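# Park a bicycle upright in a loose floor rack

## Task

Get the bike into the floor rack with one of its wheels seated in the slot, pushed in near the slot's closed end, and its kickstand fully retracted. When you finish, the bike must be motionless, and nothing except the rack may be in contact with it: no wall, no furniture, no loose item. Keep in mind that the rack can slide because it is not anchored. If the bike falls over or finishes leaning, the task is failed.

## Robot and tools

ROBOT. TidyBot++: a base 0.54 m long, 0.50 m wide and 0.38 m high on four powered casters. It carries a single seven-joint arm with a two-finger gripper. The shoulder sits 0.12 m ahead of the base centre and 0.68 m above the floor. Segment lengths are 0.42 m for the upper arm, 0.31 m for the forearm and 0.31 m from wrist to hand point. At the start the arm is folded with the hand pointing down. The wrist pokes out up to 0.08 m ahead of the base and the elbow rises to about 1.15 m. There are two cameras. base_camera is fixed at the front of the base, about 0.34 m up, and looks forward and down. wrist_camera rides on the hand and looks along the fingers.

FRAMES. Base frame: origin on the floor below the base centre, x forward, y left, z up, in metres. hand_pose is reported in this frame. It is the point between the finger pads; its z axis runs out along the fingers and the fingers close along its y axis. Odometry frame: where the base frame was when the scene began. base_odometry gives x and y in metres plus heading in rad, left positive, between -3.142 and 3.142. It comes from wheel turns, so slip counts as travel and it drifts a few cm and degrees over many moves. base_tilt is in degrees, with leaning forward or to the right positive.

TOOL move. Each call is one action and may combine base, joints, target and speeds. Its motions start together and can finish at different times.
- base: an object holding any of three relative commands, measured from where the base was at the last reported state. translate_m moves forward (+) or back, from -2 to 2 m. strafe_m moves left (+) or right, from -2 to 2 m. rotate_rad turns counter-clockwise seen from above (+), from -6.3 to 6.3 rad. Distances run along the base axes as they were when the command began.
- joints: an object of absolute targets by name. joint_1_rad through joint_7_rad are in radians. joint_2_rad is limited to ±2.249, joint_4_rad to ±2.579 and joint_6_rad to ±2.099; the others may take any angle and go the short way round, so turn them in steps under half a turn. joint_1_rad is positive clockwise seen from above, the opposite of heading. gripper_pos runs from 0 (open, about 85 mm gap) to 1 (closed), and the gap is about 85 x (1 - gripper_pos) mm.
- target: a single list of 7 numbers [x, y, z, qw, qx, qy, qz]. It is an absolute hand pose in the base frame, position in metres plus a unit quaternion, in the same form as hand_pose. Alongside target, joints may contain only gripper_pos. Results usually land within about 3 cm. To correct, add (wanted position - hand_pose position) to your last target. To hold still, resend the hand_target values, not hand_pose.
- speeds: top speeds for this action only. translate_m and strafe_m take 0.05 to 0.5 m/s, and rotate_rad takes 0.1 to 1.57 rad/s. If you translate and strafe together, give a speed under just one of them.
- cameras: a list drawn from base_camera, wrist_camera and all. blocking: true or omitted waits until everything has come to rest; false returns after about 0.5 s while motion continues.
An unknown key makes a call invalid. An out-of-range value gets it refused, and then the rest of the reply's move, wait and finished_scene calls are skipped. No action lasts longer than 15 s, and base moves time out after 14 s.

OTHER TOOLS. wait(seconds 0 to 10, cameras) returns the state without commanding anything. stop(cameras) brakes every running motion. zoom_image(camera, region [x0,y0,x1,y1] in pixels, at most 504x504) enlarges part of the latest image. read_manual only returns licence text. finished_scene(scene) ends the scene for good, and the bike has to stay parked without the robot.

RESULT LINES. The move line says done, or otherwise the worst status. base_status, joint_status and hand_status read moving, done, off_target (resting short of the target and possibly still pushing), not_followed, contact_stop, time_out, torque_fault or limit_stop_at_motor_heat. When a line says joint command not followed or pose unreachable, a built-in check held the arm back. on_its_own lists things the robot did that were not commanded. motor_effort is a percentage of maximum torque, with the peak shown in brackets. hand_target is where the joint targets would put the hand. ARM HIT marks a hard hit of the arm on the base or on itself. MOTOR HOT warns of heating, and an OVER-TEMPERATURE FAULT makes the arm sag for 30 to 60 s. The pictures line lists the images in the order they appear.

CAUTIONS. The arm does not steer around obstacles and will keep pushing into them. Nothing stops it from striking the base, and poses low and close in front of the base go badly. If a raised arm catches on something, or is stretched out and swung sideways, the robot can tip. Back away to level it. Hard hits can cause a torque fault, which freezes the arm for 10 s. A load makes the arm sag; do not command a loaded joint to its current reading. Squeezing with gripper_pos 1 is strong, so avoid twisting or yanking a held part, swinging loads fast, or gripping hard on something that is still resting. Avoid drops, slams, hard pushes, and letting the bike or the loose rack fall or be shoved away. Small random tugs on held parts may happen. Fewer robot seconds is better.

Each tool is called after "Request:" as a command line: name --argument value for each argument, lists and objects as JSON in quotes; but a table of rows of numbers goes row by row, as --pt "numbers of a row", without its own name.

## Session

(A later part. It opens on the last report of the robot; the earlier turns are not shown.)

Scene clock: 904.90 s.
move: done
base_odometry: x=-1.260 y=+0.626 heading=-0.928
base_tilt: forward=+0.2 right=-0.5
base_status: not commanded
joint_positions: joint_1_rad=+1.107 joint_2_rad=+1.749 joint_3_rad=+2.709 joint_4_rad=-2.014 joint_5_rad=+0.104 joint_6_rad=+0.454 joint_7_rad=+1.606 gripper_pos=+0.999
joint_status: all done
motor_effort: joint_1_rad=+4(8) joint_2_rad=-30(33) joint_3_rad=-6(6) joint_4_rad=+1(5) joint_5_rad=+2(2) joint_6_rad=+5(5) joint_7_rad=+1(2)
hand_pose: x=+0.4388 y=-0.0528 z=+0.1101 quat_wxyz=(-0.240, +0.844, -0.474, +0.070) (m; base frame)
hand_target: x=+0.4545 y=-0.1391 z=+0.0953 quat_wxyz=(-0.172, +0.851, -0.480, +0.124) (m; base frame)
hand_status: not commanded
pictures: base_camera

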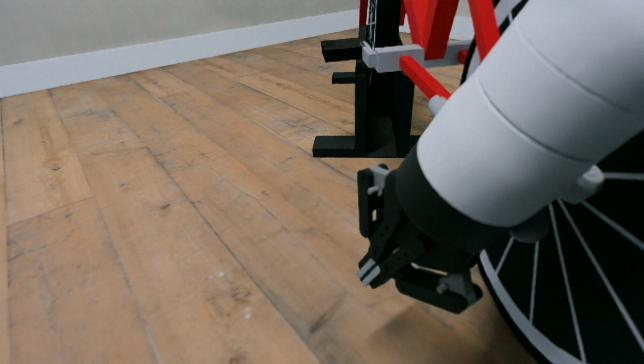

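Request:
move --joints '{"joint_1_rad":1.05}' --cameras '["base_camera"]'

Request:
zoom_image --camera "base_camera" --region '[300, 0, 500, 150]'

Request:
move --joints '{"joint_1_rad":0.98}' --cameras '["base_camera"]'

Request:
zoom_image --camera "base_camera" --region '[300, 0, 500, 150]'

Scene clock: 906.53 s.
move: done
base_odometry: x=-1.260 y=+0.626 heading=-0.928
base_tilt: forward=+0.2 right=-0.5
base_status: not commanded
joint_positions: joint_1_rad=+1.048 joint_2_rad=+1.736 joint_3_rad=+2.721 joint_4_rad=-1.994 joint_5_rad=+0.104 joint_6_rad=+0.454 joint_7_rad=+1.606 gripper_pos=+0.999
joint_status: all done
motor_effort: joint_1_rad=+3(4) joint_2_rad=-28(30) joint_3_rad=-7(8) joint_4_rad=-3(5) joint_5_rad=+2(3) joint_6_rad=+1(5) joint_7_rad=+1(2)
hand_pose: x=+0.4459 y=-0.0524 z=+0.1054 quat_wxyz=(-0.228, +0.860, -0.450, +0.073) (m; base frame)
hand_target: x=+0.4634 y=-0.1153 z=+0.0953 quat_wxyz=(-0.177, +0.868, -0.450, +0.118) (m; base frame)
hand_status: not commanded
pictures: base_camera

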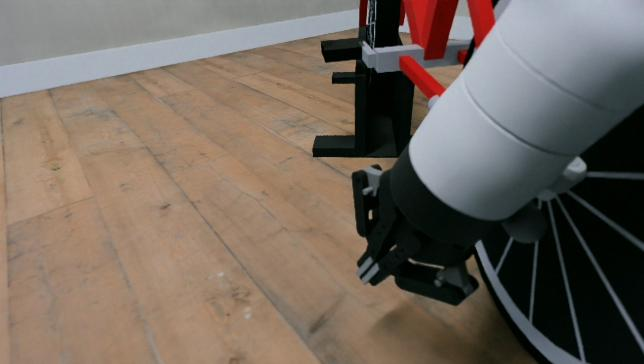

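Scaled by 2.520.

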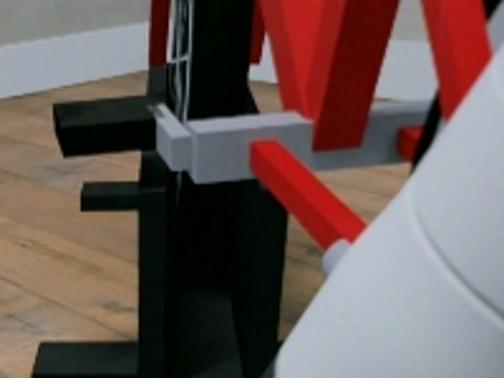

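Scene clock: 907.37 s.
move: done
base_odometry: x=-1.260 y=+0.626 heading=-0.928
base_tilt: forward=+0.2 right=-0.5
base_status: not commanded
joint_positions: joint_1_rad=+0.984 joint_2_rad=+1.721 joint_3_rad=+2.727 joint_4_rad=-1.970 joint_5_rad=+0.104 joint_6_rad=+0.454 joint_7_rad=+1.606 gripper_pos=+0.999
joint_status: all done
motor_effort: joint_1_rad=+1(3) joint_2_rad=-27(29) joint_3_rad=-9(9) joint_4_rad=-7(9) joint_5_rad=+3(4) joint_6_rad=+1(2) joint_7_rad=+1(1)
hand_pose: x=+0.4589 y=-0.0513 z=+0.1023 quat_wxyz=(-0.217, +0.876, -0.424, +0.080) (m; base frame)
hand_target: x=+0.4706 y=-0.0909 z=+0.0953 quat_wxyz=(-0.181, +0.883, -0.419, +0.112) (m; base frame)
hand_status: not commanded
pictures: base_camera

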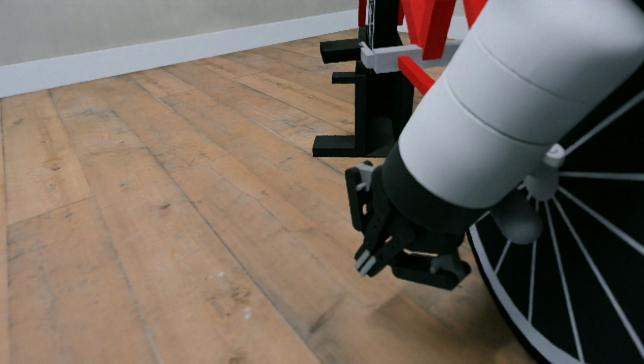

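Scaled by 2.520.

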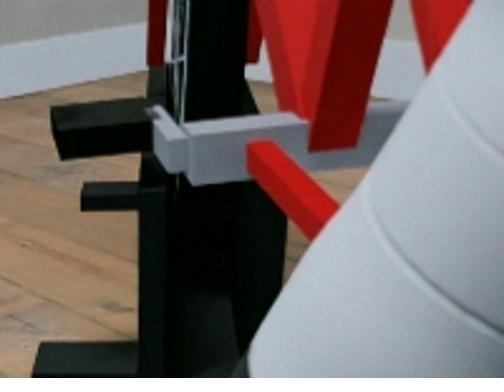

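Request:
move --joints '{"joint_1_rad":0.92}' --cameras '["base_camera","wrist_camera"]'

Request:
zoom_image --camera "base_camera" --region '[300, 0, 500, 150]'

Scene clock: 909.20 s.
move: done
base_odometry: x=-1.260 y=+0.626 heading=-0.928
base_tilt: forward=+0.2 right=-0.5
base_status: not commanded
joint_positions: joint_1_rad=+0.922 joint_2_rad=+1.719 joint_3_rad=+2.732 joint_4_rad=-1.971 joint_5_rad=+0.104 joint_6_rad=+0.454 joint_7_rad=+1.606 gripper_pos=+0.999
joint_status: all done
motor_effort: joint_1_rad=+1(3) joint_2_rad=-29(30) joint_3_rad=-8(10) joint_4_rad=-4(8) joint_5_rad=+3(4) joint_6_rad=+0(1) joint_7_rad=+1(1)
hand_pose: x=+0.4599 y=-0.0317 z=+0.1019 quat_wxyz=(-0.218, +0.889, -0.396, +0.072) (m; base frame)
hand_target: x=+0.4754 y=-0.0697 z=+0.0953 quat_wxyz=(-0.184, +0.895, -0.392, +0.106) (m; base frame)
hand_status: not commanded
pictures: base_camera, wrist_camera
camera_calibration:
wrist_camera: T_world_to_cam=[[-0.57349, -0.637805, -0.514115, 0.298253], [-0.739137, 0.673465, -0.0109927, 0.424201], [0.35325, 0.373698, -0.857651, 0.0695097], [0, 0, 0, 1]] pos_world=[0.460034, -0.121433, 0.217615]

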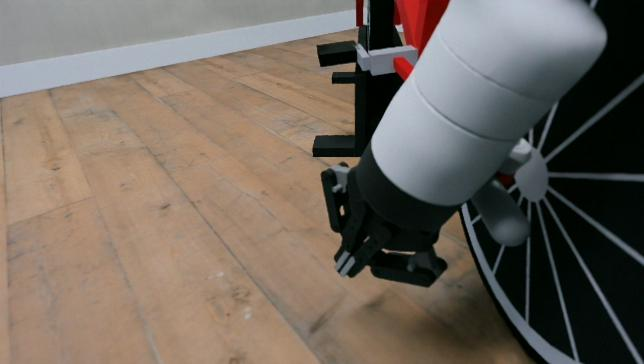

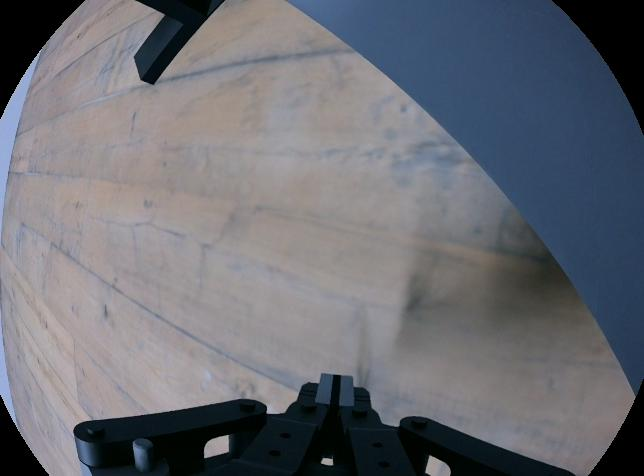

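Scaled by 2.520.

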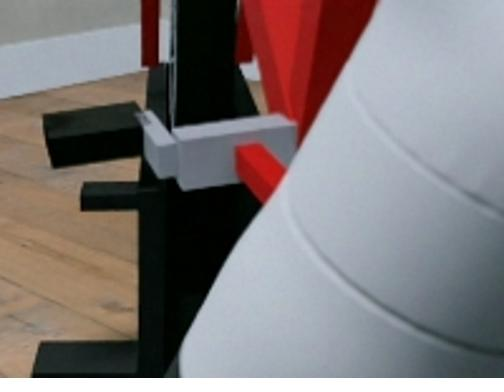

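Request:
move --joints '{"joint_1_rad":0.86}' --cameras '["base_camera","wrist_camera"]'

Request:
zoom_image --camera "base_camera" --region '[300, 0, 500, 150]'

Scene clock: 911.47 s.
move: done
base_odometry: x=-1.260 y=+0.626 heading=-0.928
base_tilt: forward=+0.2 right=-0.5
base_status: not commanded
joint_positions: joint_1_rad=+0.860 joint_2_rad=+1.716 joint_3_rad=+2.736 joint_4_rad=-1.969 joint_5_rad=+0.104 joint_6_rad=+0.454 joint_7_rad=+1.606 gripper_pos=+0.999
joint_status: all done
motor_effort: joint_1_rad=+2(4) joint_2_rad=-27(28) joint_3_rad=-8(10) joint_4_rad=-3(6) joint_5_rad=+3(5) joint_6_rad=+0(1) joint_7_rad=+1(1)
hand_pose: x=+0.4613 y=-0.0139 z=+0.1010 quat_wxyz=(-0.217, +0.902, -0.368, +0.067) (m; base frame)
hand_target: x=+0.4789 y=-0.0482 z=+0.0953 quat_wxyz=(-0.187, +0.906, -0.365, +0.101) (m; base frame)
hand_status: not commanded
pictures: base_camera, wrist_camera
camera_calibration:
wrist_camera: T_world_to_cam=[[-0.53278, -0.675515, -0.50973, 0.290296], [-0.779594, 0.626108, -0.0148978, 0.431616], [0.32921, 0.389445, -0.860206, 0.0731867], [0, 0, 0, 1]] pos_world=[0.467056, -0.102641, 0.217358]

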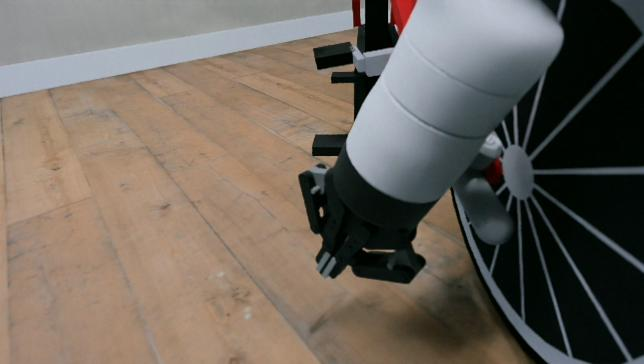

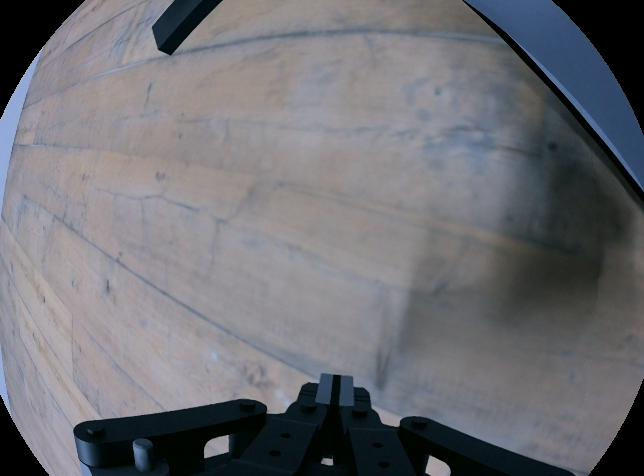

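Scaled by 2.520.

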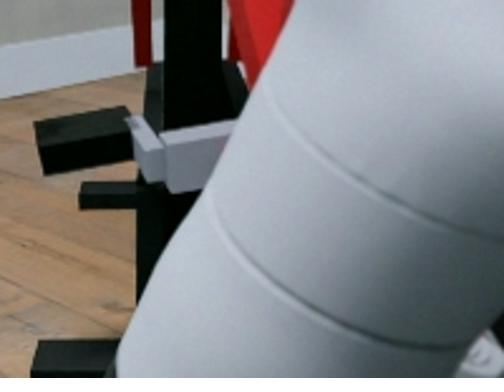

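Request:
move --joints '{"joint_1_rad":0.80}' --cameras '["base_camera","wrist_camera"]'

Request:
zoom_image --camera "base_camera" --region '[300, 0, 644, 364]'

Scene clock: 913.57 s.
move: done
base_odometry: x=-1.260 y=+0.626 heading=-0.928
base_tilt: forward=+0.2 right=-0.5
base_status: not commanded
joint_positions: joint_1_rad=+0.805 joint_2_rad=+1.716 joint_3_rad=+2.736 joint_4_rad=-1.955 joint_5_rad=+0.104 joint_6_rad=+0.454 joint_7_rad=+1.606 gripper_pos=+0.999
joint_status: all done
motor_effort: joint_1_rad=+0(2) joint_2_rad=-26(27) joint_3_rad=-9(10) joint_4_rad=-8(9) joint_5_rad=+2(4) joint_6_rad=-1(1) joint_7_rad=+1(1)
hand_pose: x=+0.4675 y=-0.0009 z=+0.0983 quat_wxyz=(-0.215, +0.911, -0.344, +0.067) (m; base frame)
hand_target: x=+0.4812 y=-0.0265 z=+0.0953 quat_wxyz=(-0.190, +0.917, -0.338, +0.095) (m; base frame)
hand_status: not commanded
pictures: base_camera, wrist_camera
camera_calibration:
wrist_camera: T_world_to_cam=[[-0.494765, -0.70625, -0.506379, 0.282829], [-0.809306, 0.586739, -0.027585, 0.443387], [0.316594, 0.396167, -0.86187, 0.0698571], [0, 0, 0, 1]] pos_world=[0.476653, -0.0880804, 0.215657]

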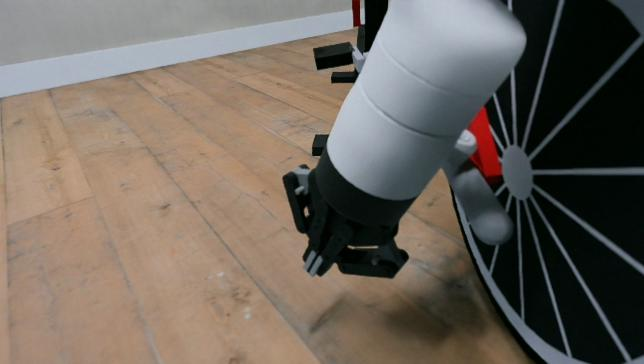

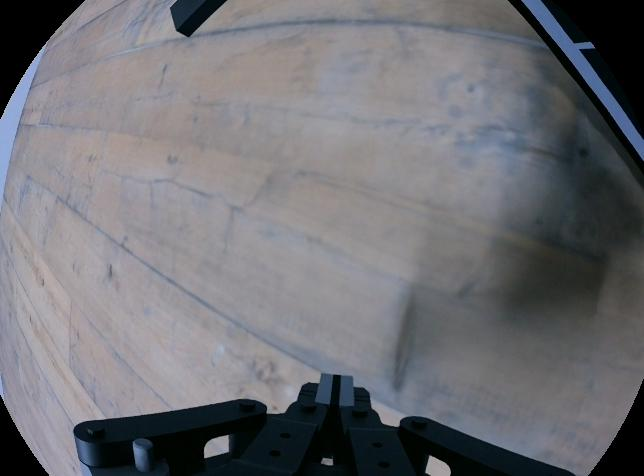

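Scaled by 1.385.

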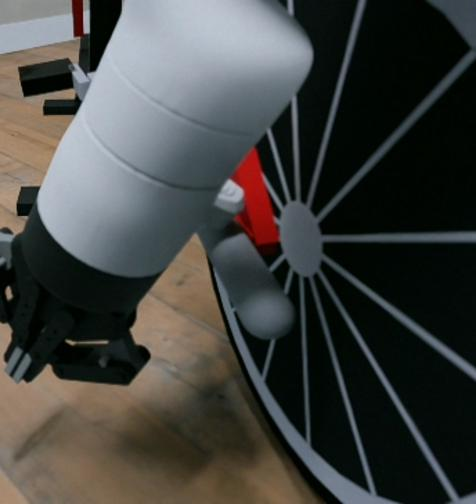

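Request:
move --joints '{"joint_1_rad":0.65}' --cameras '["base_camera"]'

Request:
move --joints '{"joint_1_rad":0.4}'

Request:
zoom_image --camera "base_camera" --region '[300, 0, 644, 364]'

Scene clock: 916.63 s.
move: done
base_odometry: x=-1.260 y=+0.626 heading=-0.928
base_tilt: forward=+0.2 right=-0.5
base_status: not commanded
joint_positions: joint_1_rad=+0.653 joint_2_rad=+1.716 joint_3_rad=+2.736 joint_4_rad=-1.955 joint_5_rad=+0.104 joint_6_rad=+0.454 joint_7_rad=+1.606 gripper_pos=+0.999
joint_status: all done
motor_effort: joint_1_rad=+0(2) joint_2_rad=-26(28) joint_3_rad=-9(10) joint_4_rad=-8(10) joint_5_rad=+3(3) joint_6_rad=+0(1) joint_7_rad=+1(1)
hand_pose: x=+0.4636 y=+0.0518 z=+0.0983 quat_wxyz=(-0.220, +0.935, -0.274, +0.050) (m; base frame)
hand_target: x=+0.4811 y=+0.0279 z=+0.0953 quat_wxyz=(-0.197, +0.940, -0.268, +0.081) (m; base frame)
hand_status: not commanded
pictures: base_camera

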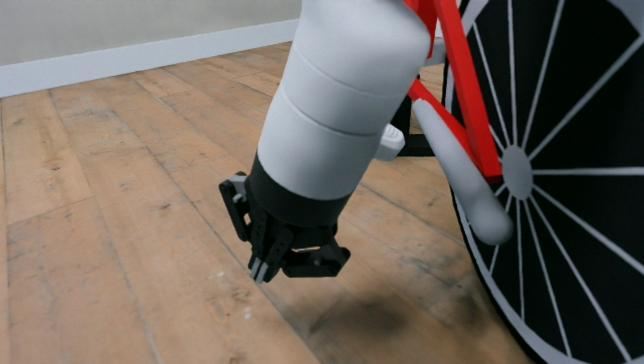

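Scene clock: 917.90 s.
move: done
base_odometry: x=-1.260 y=+0.626 heading=-0.928
base_tilt: forward=+0.2 right=-0.5
base_status: not commanded
joint_positions: joint_1_rad=+0.406 joint_2_rad=+1.716 joint_3_rad=+2.736 joint_4_rad=-1.955 joint_5_rad=+0.104 joint_6_rad=+0.454 joint_7_rad=+1.606 gripper_pos=+0.999
joint_status: all done
motor_effort: joint_1_rad=+1(3) joint_2_rad=-26(28) joint_3_rad=-9(10) joint_4_rad=-8(10) joint_5_rad=+2(3) joint_6_rad=+0(1) joint_7_rad=+1(1)
hand_pose: x=+0.4405 y=+0.1345 z=+0.0983 quat_wxyz=(-0.224, +0.962, -0.157, +0.023) (m; base frame)
hand_target: x=+0.4629 y=+0.1166 z=+0.0953 quat_wxyz=(-0.205, +0.966, -0.149, +0.055) (m; base frame)
hand_status: not commanded
pictures: base_camera, wrist_camera
camera_calibration:
wrist_camera: T_world_to_cam=[[-0.181696, -0.842952, -0.506379, 0.245573], [-0.973635, 0.226436, -0.027585, 0.462943], [0.137915, 0.488016, -0.86187, 0.09112], [0, 0, 0, 1]] pos_world=[0.48279, 0.0577118, 0.215657]

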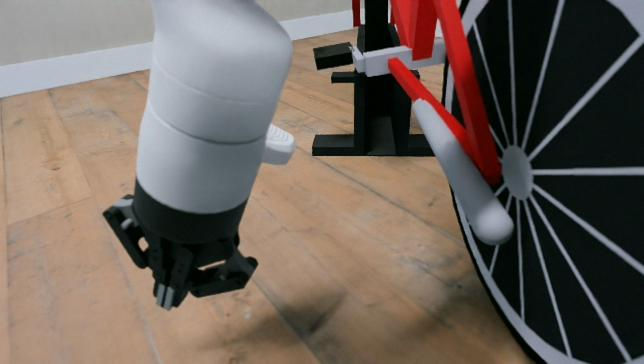

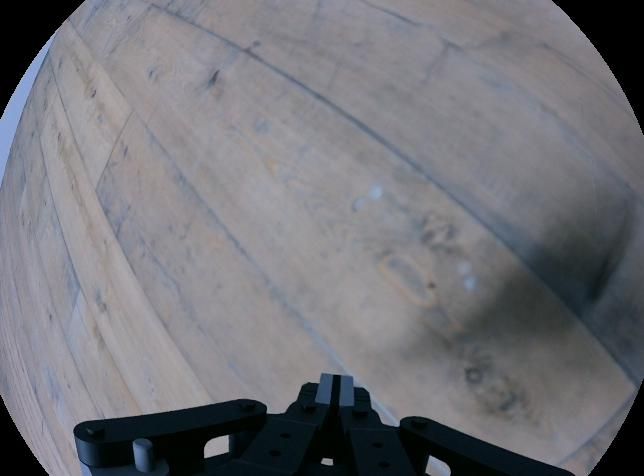

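Scaled by 1.385.

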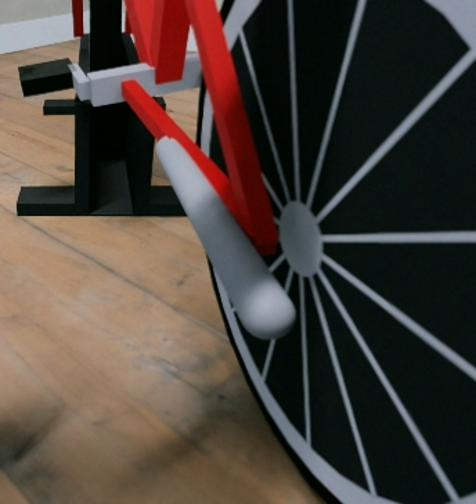

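Request:
move --base '{"translate_m":-0.03}' --speeds '{"translate_m":0.05}' --cameras '["base_camera"]'

Request:
move --base '{"translate_m":-0.27}' --speeds '{"translate_m":0.1}' --cameras '["base_camera"]'

Scene clock: 922.43 s.
move: done
base_odometry: x=-1.278 y=+0.651 heading=-0.928
base_tilt: forward=+0.2 right=-0.5
base_status: done
joint_positions: joint_1_rad=+0.406 joint_2_rad=+1.715 joint_3_rad=+2.736 joint_4_rad=-1.955 joint_5_rad=+0.104 joint_6_rad=+0.454 joint_7_rad=+1.606 gripper_pos=+0.999
joint_status: not commanded
motor_effort: joint_1_rad=+1(1) joint_2_rad=-26(28) joint_3_rad=-9(9) joint_4_rad=-8(11) joint_5_rad=+3(4) joint_6_rad=+0(1) joint_7_rad=+1(1)
hand_pose: x=+0.4412 y=+0.1342 z=+0.0986 quat_wxyz=(-0.224, +0.962, -0.157, +0.023) (m; base frame)
hand_target: x=+0.4629 y=+0.1166 z=+0.0953 quat_wxyz=(-0.205, +0.966, -0.149, +0.055) (m; base frame)
hand_status: not commanded
pictures: base_camera

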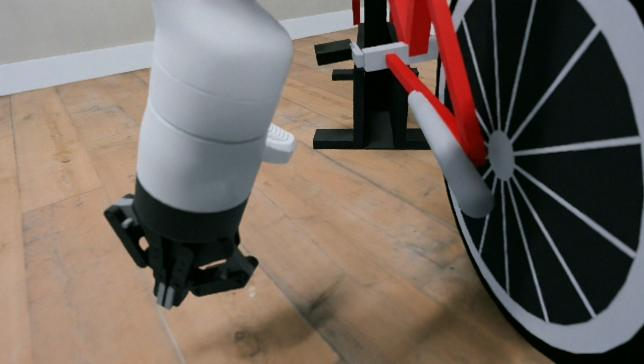

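Scene clock: 925.67 s.
move: done
base_odometry: x=-1.440 y=+0.867 heading=-0.928
base_tilt: forward=+0.2 right=-0.5
base_status: done
joint_positions: joint_1_rad=+0.406 joint_2_rad=+1.712 joint_3_rad=+2.736 joint_4_rad=-1.954 joint_5_rad=+0.104 joint_6_rad=+0.454 joint_7_rad=+1.606 gripper_pos=+0.999
joint_status: not commanded
motor_effort: joint_1_rad=+0(2) joint_2_rad=-27(29) joint_3_rad=-9(10) joint_4_rad=-9(10) joint_5_rad=+2(4) joint_6_rad=-1(2) joint_7_rad=+1(1)
hand_pose: x=+0.4431 y=+0.1334 z=+0.0992 quat_wxyz=(-0.224, +0.962, -0.156, +0.025) (m; base frame)
hand_target: x=+0.4629 y=+0.1166 z=+0.0953 quat_wxyz=(-0.205, +0.966, -0.149, +0.055) (m; base frame)
hand_status: not commanded
pictures: base_camera

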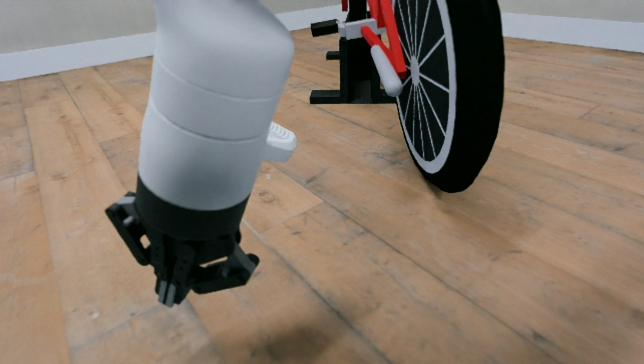

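Request:
move --joints '{"joint_1_rad":0.0,"joint_2_rad":-0.3,"joint_3_rad":3.14,"joint_4_rad":-2.2,"joint_5_rad":0.0,"joint_6_rad":-1.2,"joint_7_rad":1.57}' --cameras '["base_camera"]'

Request:
zoom_image --camera "base_camera" --region '[280, 0, 560, 220]'

Scene clock: 929.43 s.
move: done
base_odometry: x=-1.440 y=+0.867 heading=-0.928
base_tilt: forward=+0.2 right=-0.5
base_status: not commanded
joint_positions: joint_1_rad=+0.013 joint_2_rad=-0.289 joint_3_rad=+3.116 joint_4_rad=-2.174 joint_5_rad=+0.040 joint_6_rad=-1.138 joint_7_rad=+1.606 gripper_pos=+0.999
joint_status: all done
motor_effort: joint_1_rad=+0(2) joint_2_rad=-5(34) joint_3_rad=+0(10) joint_4_rad=+17(18) joint_5_rad=+0(4) joint_6_rad=+2(2) joint_7_rad=+1(2)
hand_pose: x=+0.3345 y=-0.0077 z=+0.6789 quat_wxyz=(+0.023, +0.998, +0.031, +0.058) (m; base frame)
hand_target: x=+0.3051 y=+0.0016 z=+0.6711 quat_wxyz=(+0.000, +1.000, +0.000, +0.021) (m; base frame)
hand_status: not commanded
pictures: base_camera

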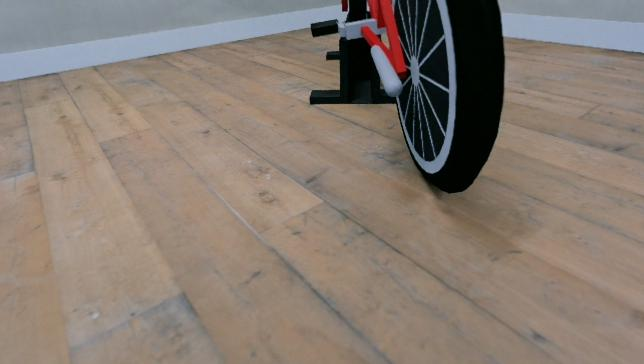

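Scaled by 1.800.

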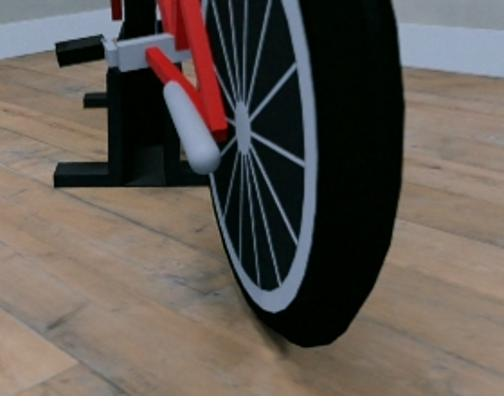

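Request:
move --base '{"strafe_m":0.6}' --cameras '[]'

Request:
move --base '{"translate_m":0.75,"rotate_rad":-1.45}'

Request:
zoom_image --camera "base_camera" --region '[140, 0, 560, 364]'

Scene clock: 932.60 s.
move: done
base_odometry: x=-0.960 y=+1.226 heading=-0.928
base_tilt: forward=+0.2 right=-0.5
base_status: done
joint_positions: joint_1_rad=+0.009 joint_2_rad=-0.289 joint_3_rad=+3.122 joint_4_rad=-2.175 joint_5_rad=+0.033 joint_6_rad=-1.143 joint_7_rad=+1.606 gripper_pos=+0.999
joint_status: not commanded
motor_effort: joint_1_rad=+1(2) joint_2_rad=-5(6) joint_3_rad=+0(2) joint_4_rad=+17(19) joint_5_rad=+1(2) joint_6_rad=+1(2) joint_7_rad=+1(1)
hand_pose: x=+0.3329 y=-0.0060 z=+0.6786 quat_wxyz=(+0.019, +0.998, +0.029, +0.056) (m; base frame)
hand_target: x=+0.3051 y=+0.0016 z=+0.6711 quat_wxyz=(+0.000, +1.000, +0.000, +0.021) (m; base frame)
hand_status: not commanded
pictures: none
No camera images: "cameras" was empty.

Scene clock: 935.50 s.
move: done
base_odometry: x=-0.510 y=+0.626 heading=-2.378
base_tilt: forward=+0.2 right=-0.5
base_status: done
joint_positions: joint_1_rad=+0.008 joint_2_rad=-0.295 joint_3_rad=+3.123 joint_4_rad=-2.178 joint_5_rad=+0.032 joint_6_rad=-1.148 joint_7_rad=+1.606 gripper_pos=+0.999
joint_status: not commanded
motor_effort: joint_1_rad=+1(2) joint_2_rad=-5(7) joint_3_rad=+0(1) joint_4_rad=+18(19) joint_5_rad=+1(2) joint_6_rad=+1(2) joint_7_rad=+1(1)
hand_pose: x=+0.3303 y=-0.0059 z=+0.6787 quat_wxyz=(+0.018, +0.998, +0.028, +0.055) (m; base frame)
hand_target: x=+0.3051 y=+0.0016 z=+0.6711 quat_wxyz=(+0.000, +1.000, +0.000, +0.021) (m; base frame)
hand_status: not commanded
pictures: base_camera, wrist_camera
camera_calibration:
wrist_camera: T_world_to_cam=[[0.165053, -0.985962, -0.0252459, -0.0407828], [-0.98027, -0.16117, -0.114438, 0.46233], [0.108763, 0.043636, -0.99311, 0.771068], [0, 0, 0, 1]] pos_world=[0.376076, 0.000656849, 0.817633]

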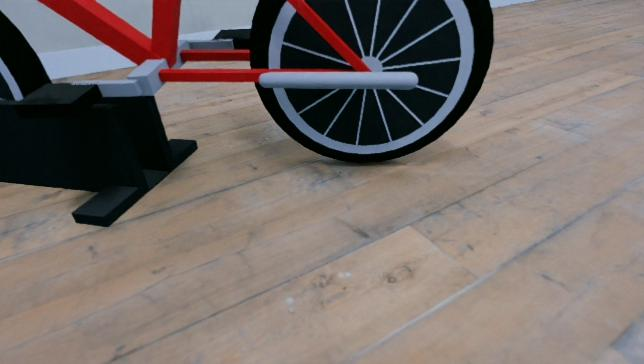

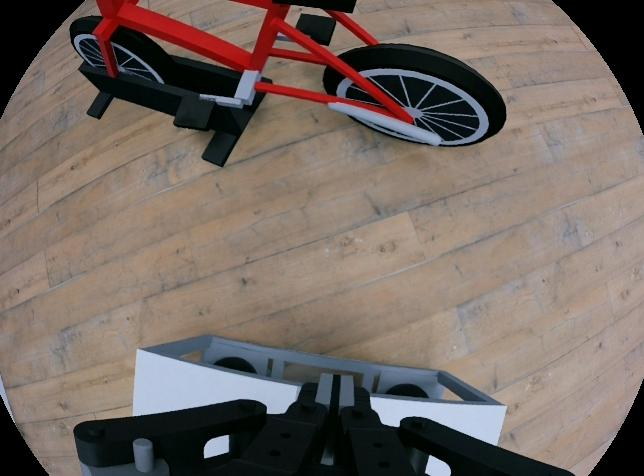

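Scaled by 1.200.

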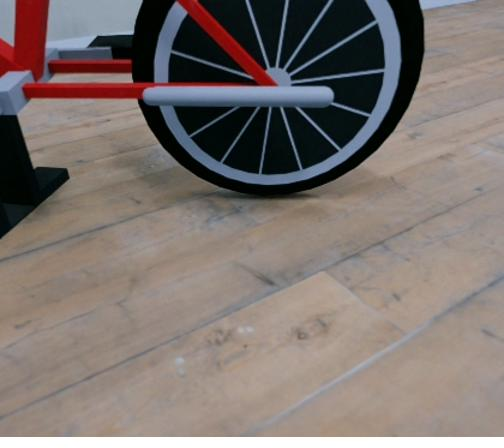

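Request:
zoom_image --camera "base_camera" --region '[150, 20, 430, 140]'

Request:
zoom_image --camera "wrist_camera" --region '[60, 0, 340, 180]'

Scaled by 1.800.

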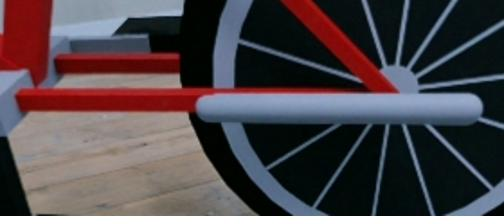

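Scaled by 1.800.

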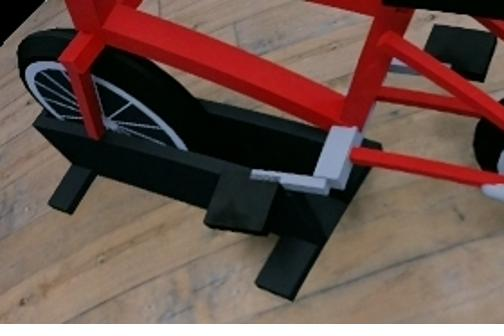

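Request:
finished_scene --scene 1

The scene is finished: the task was done.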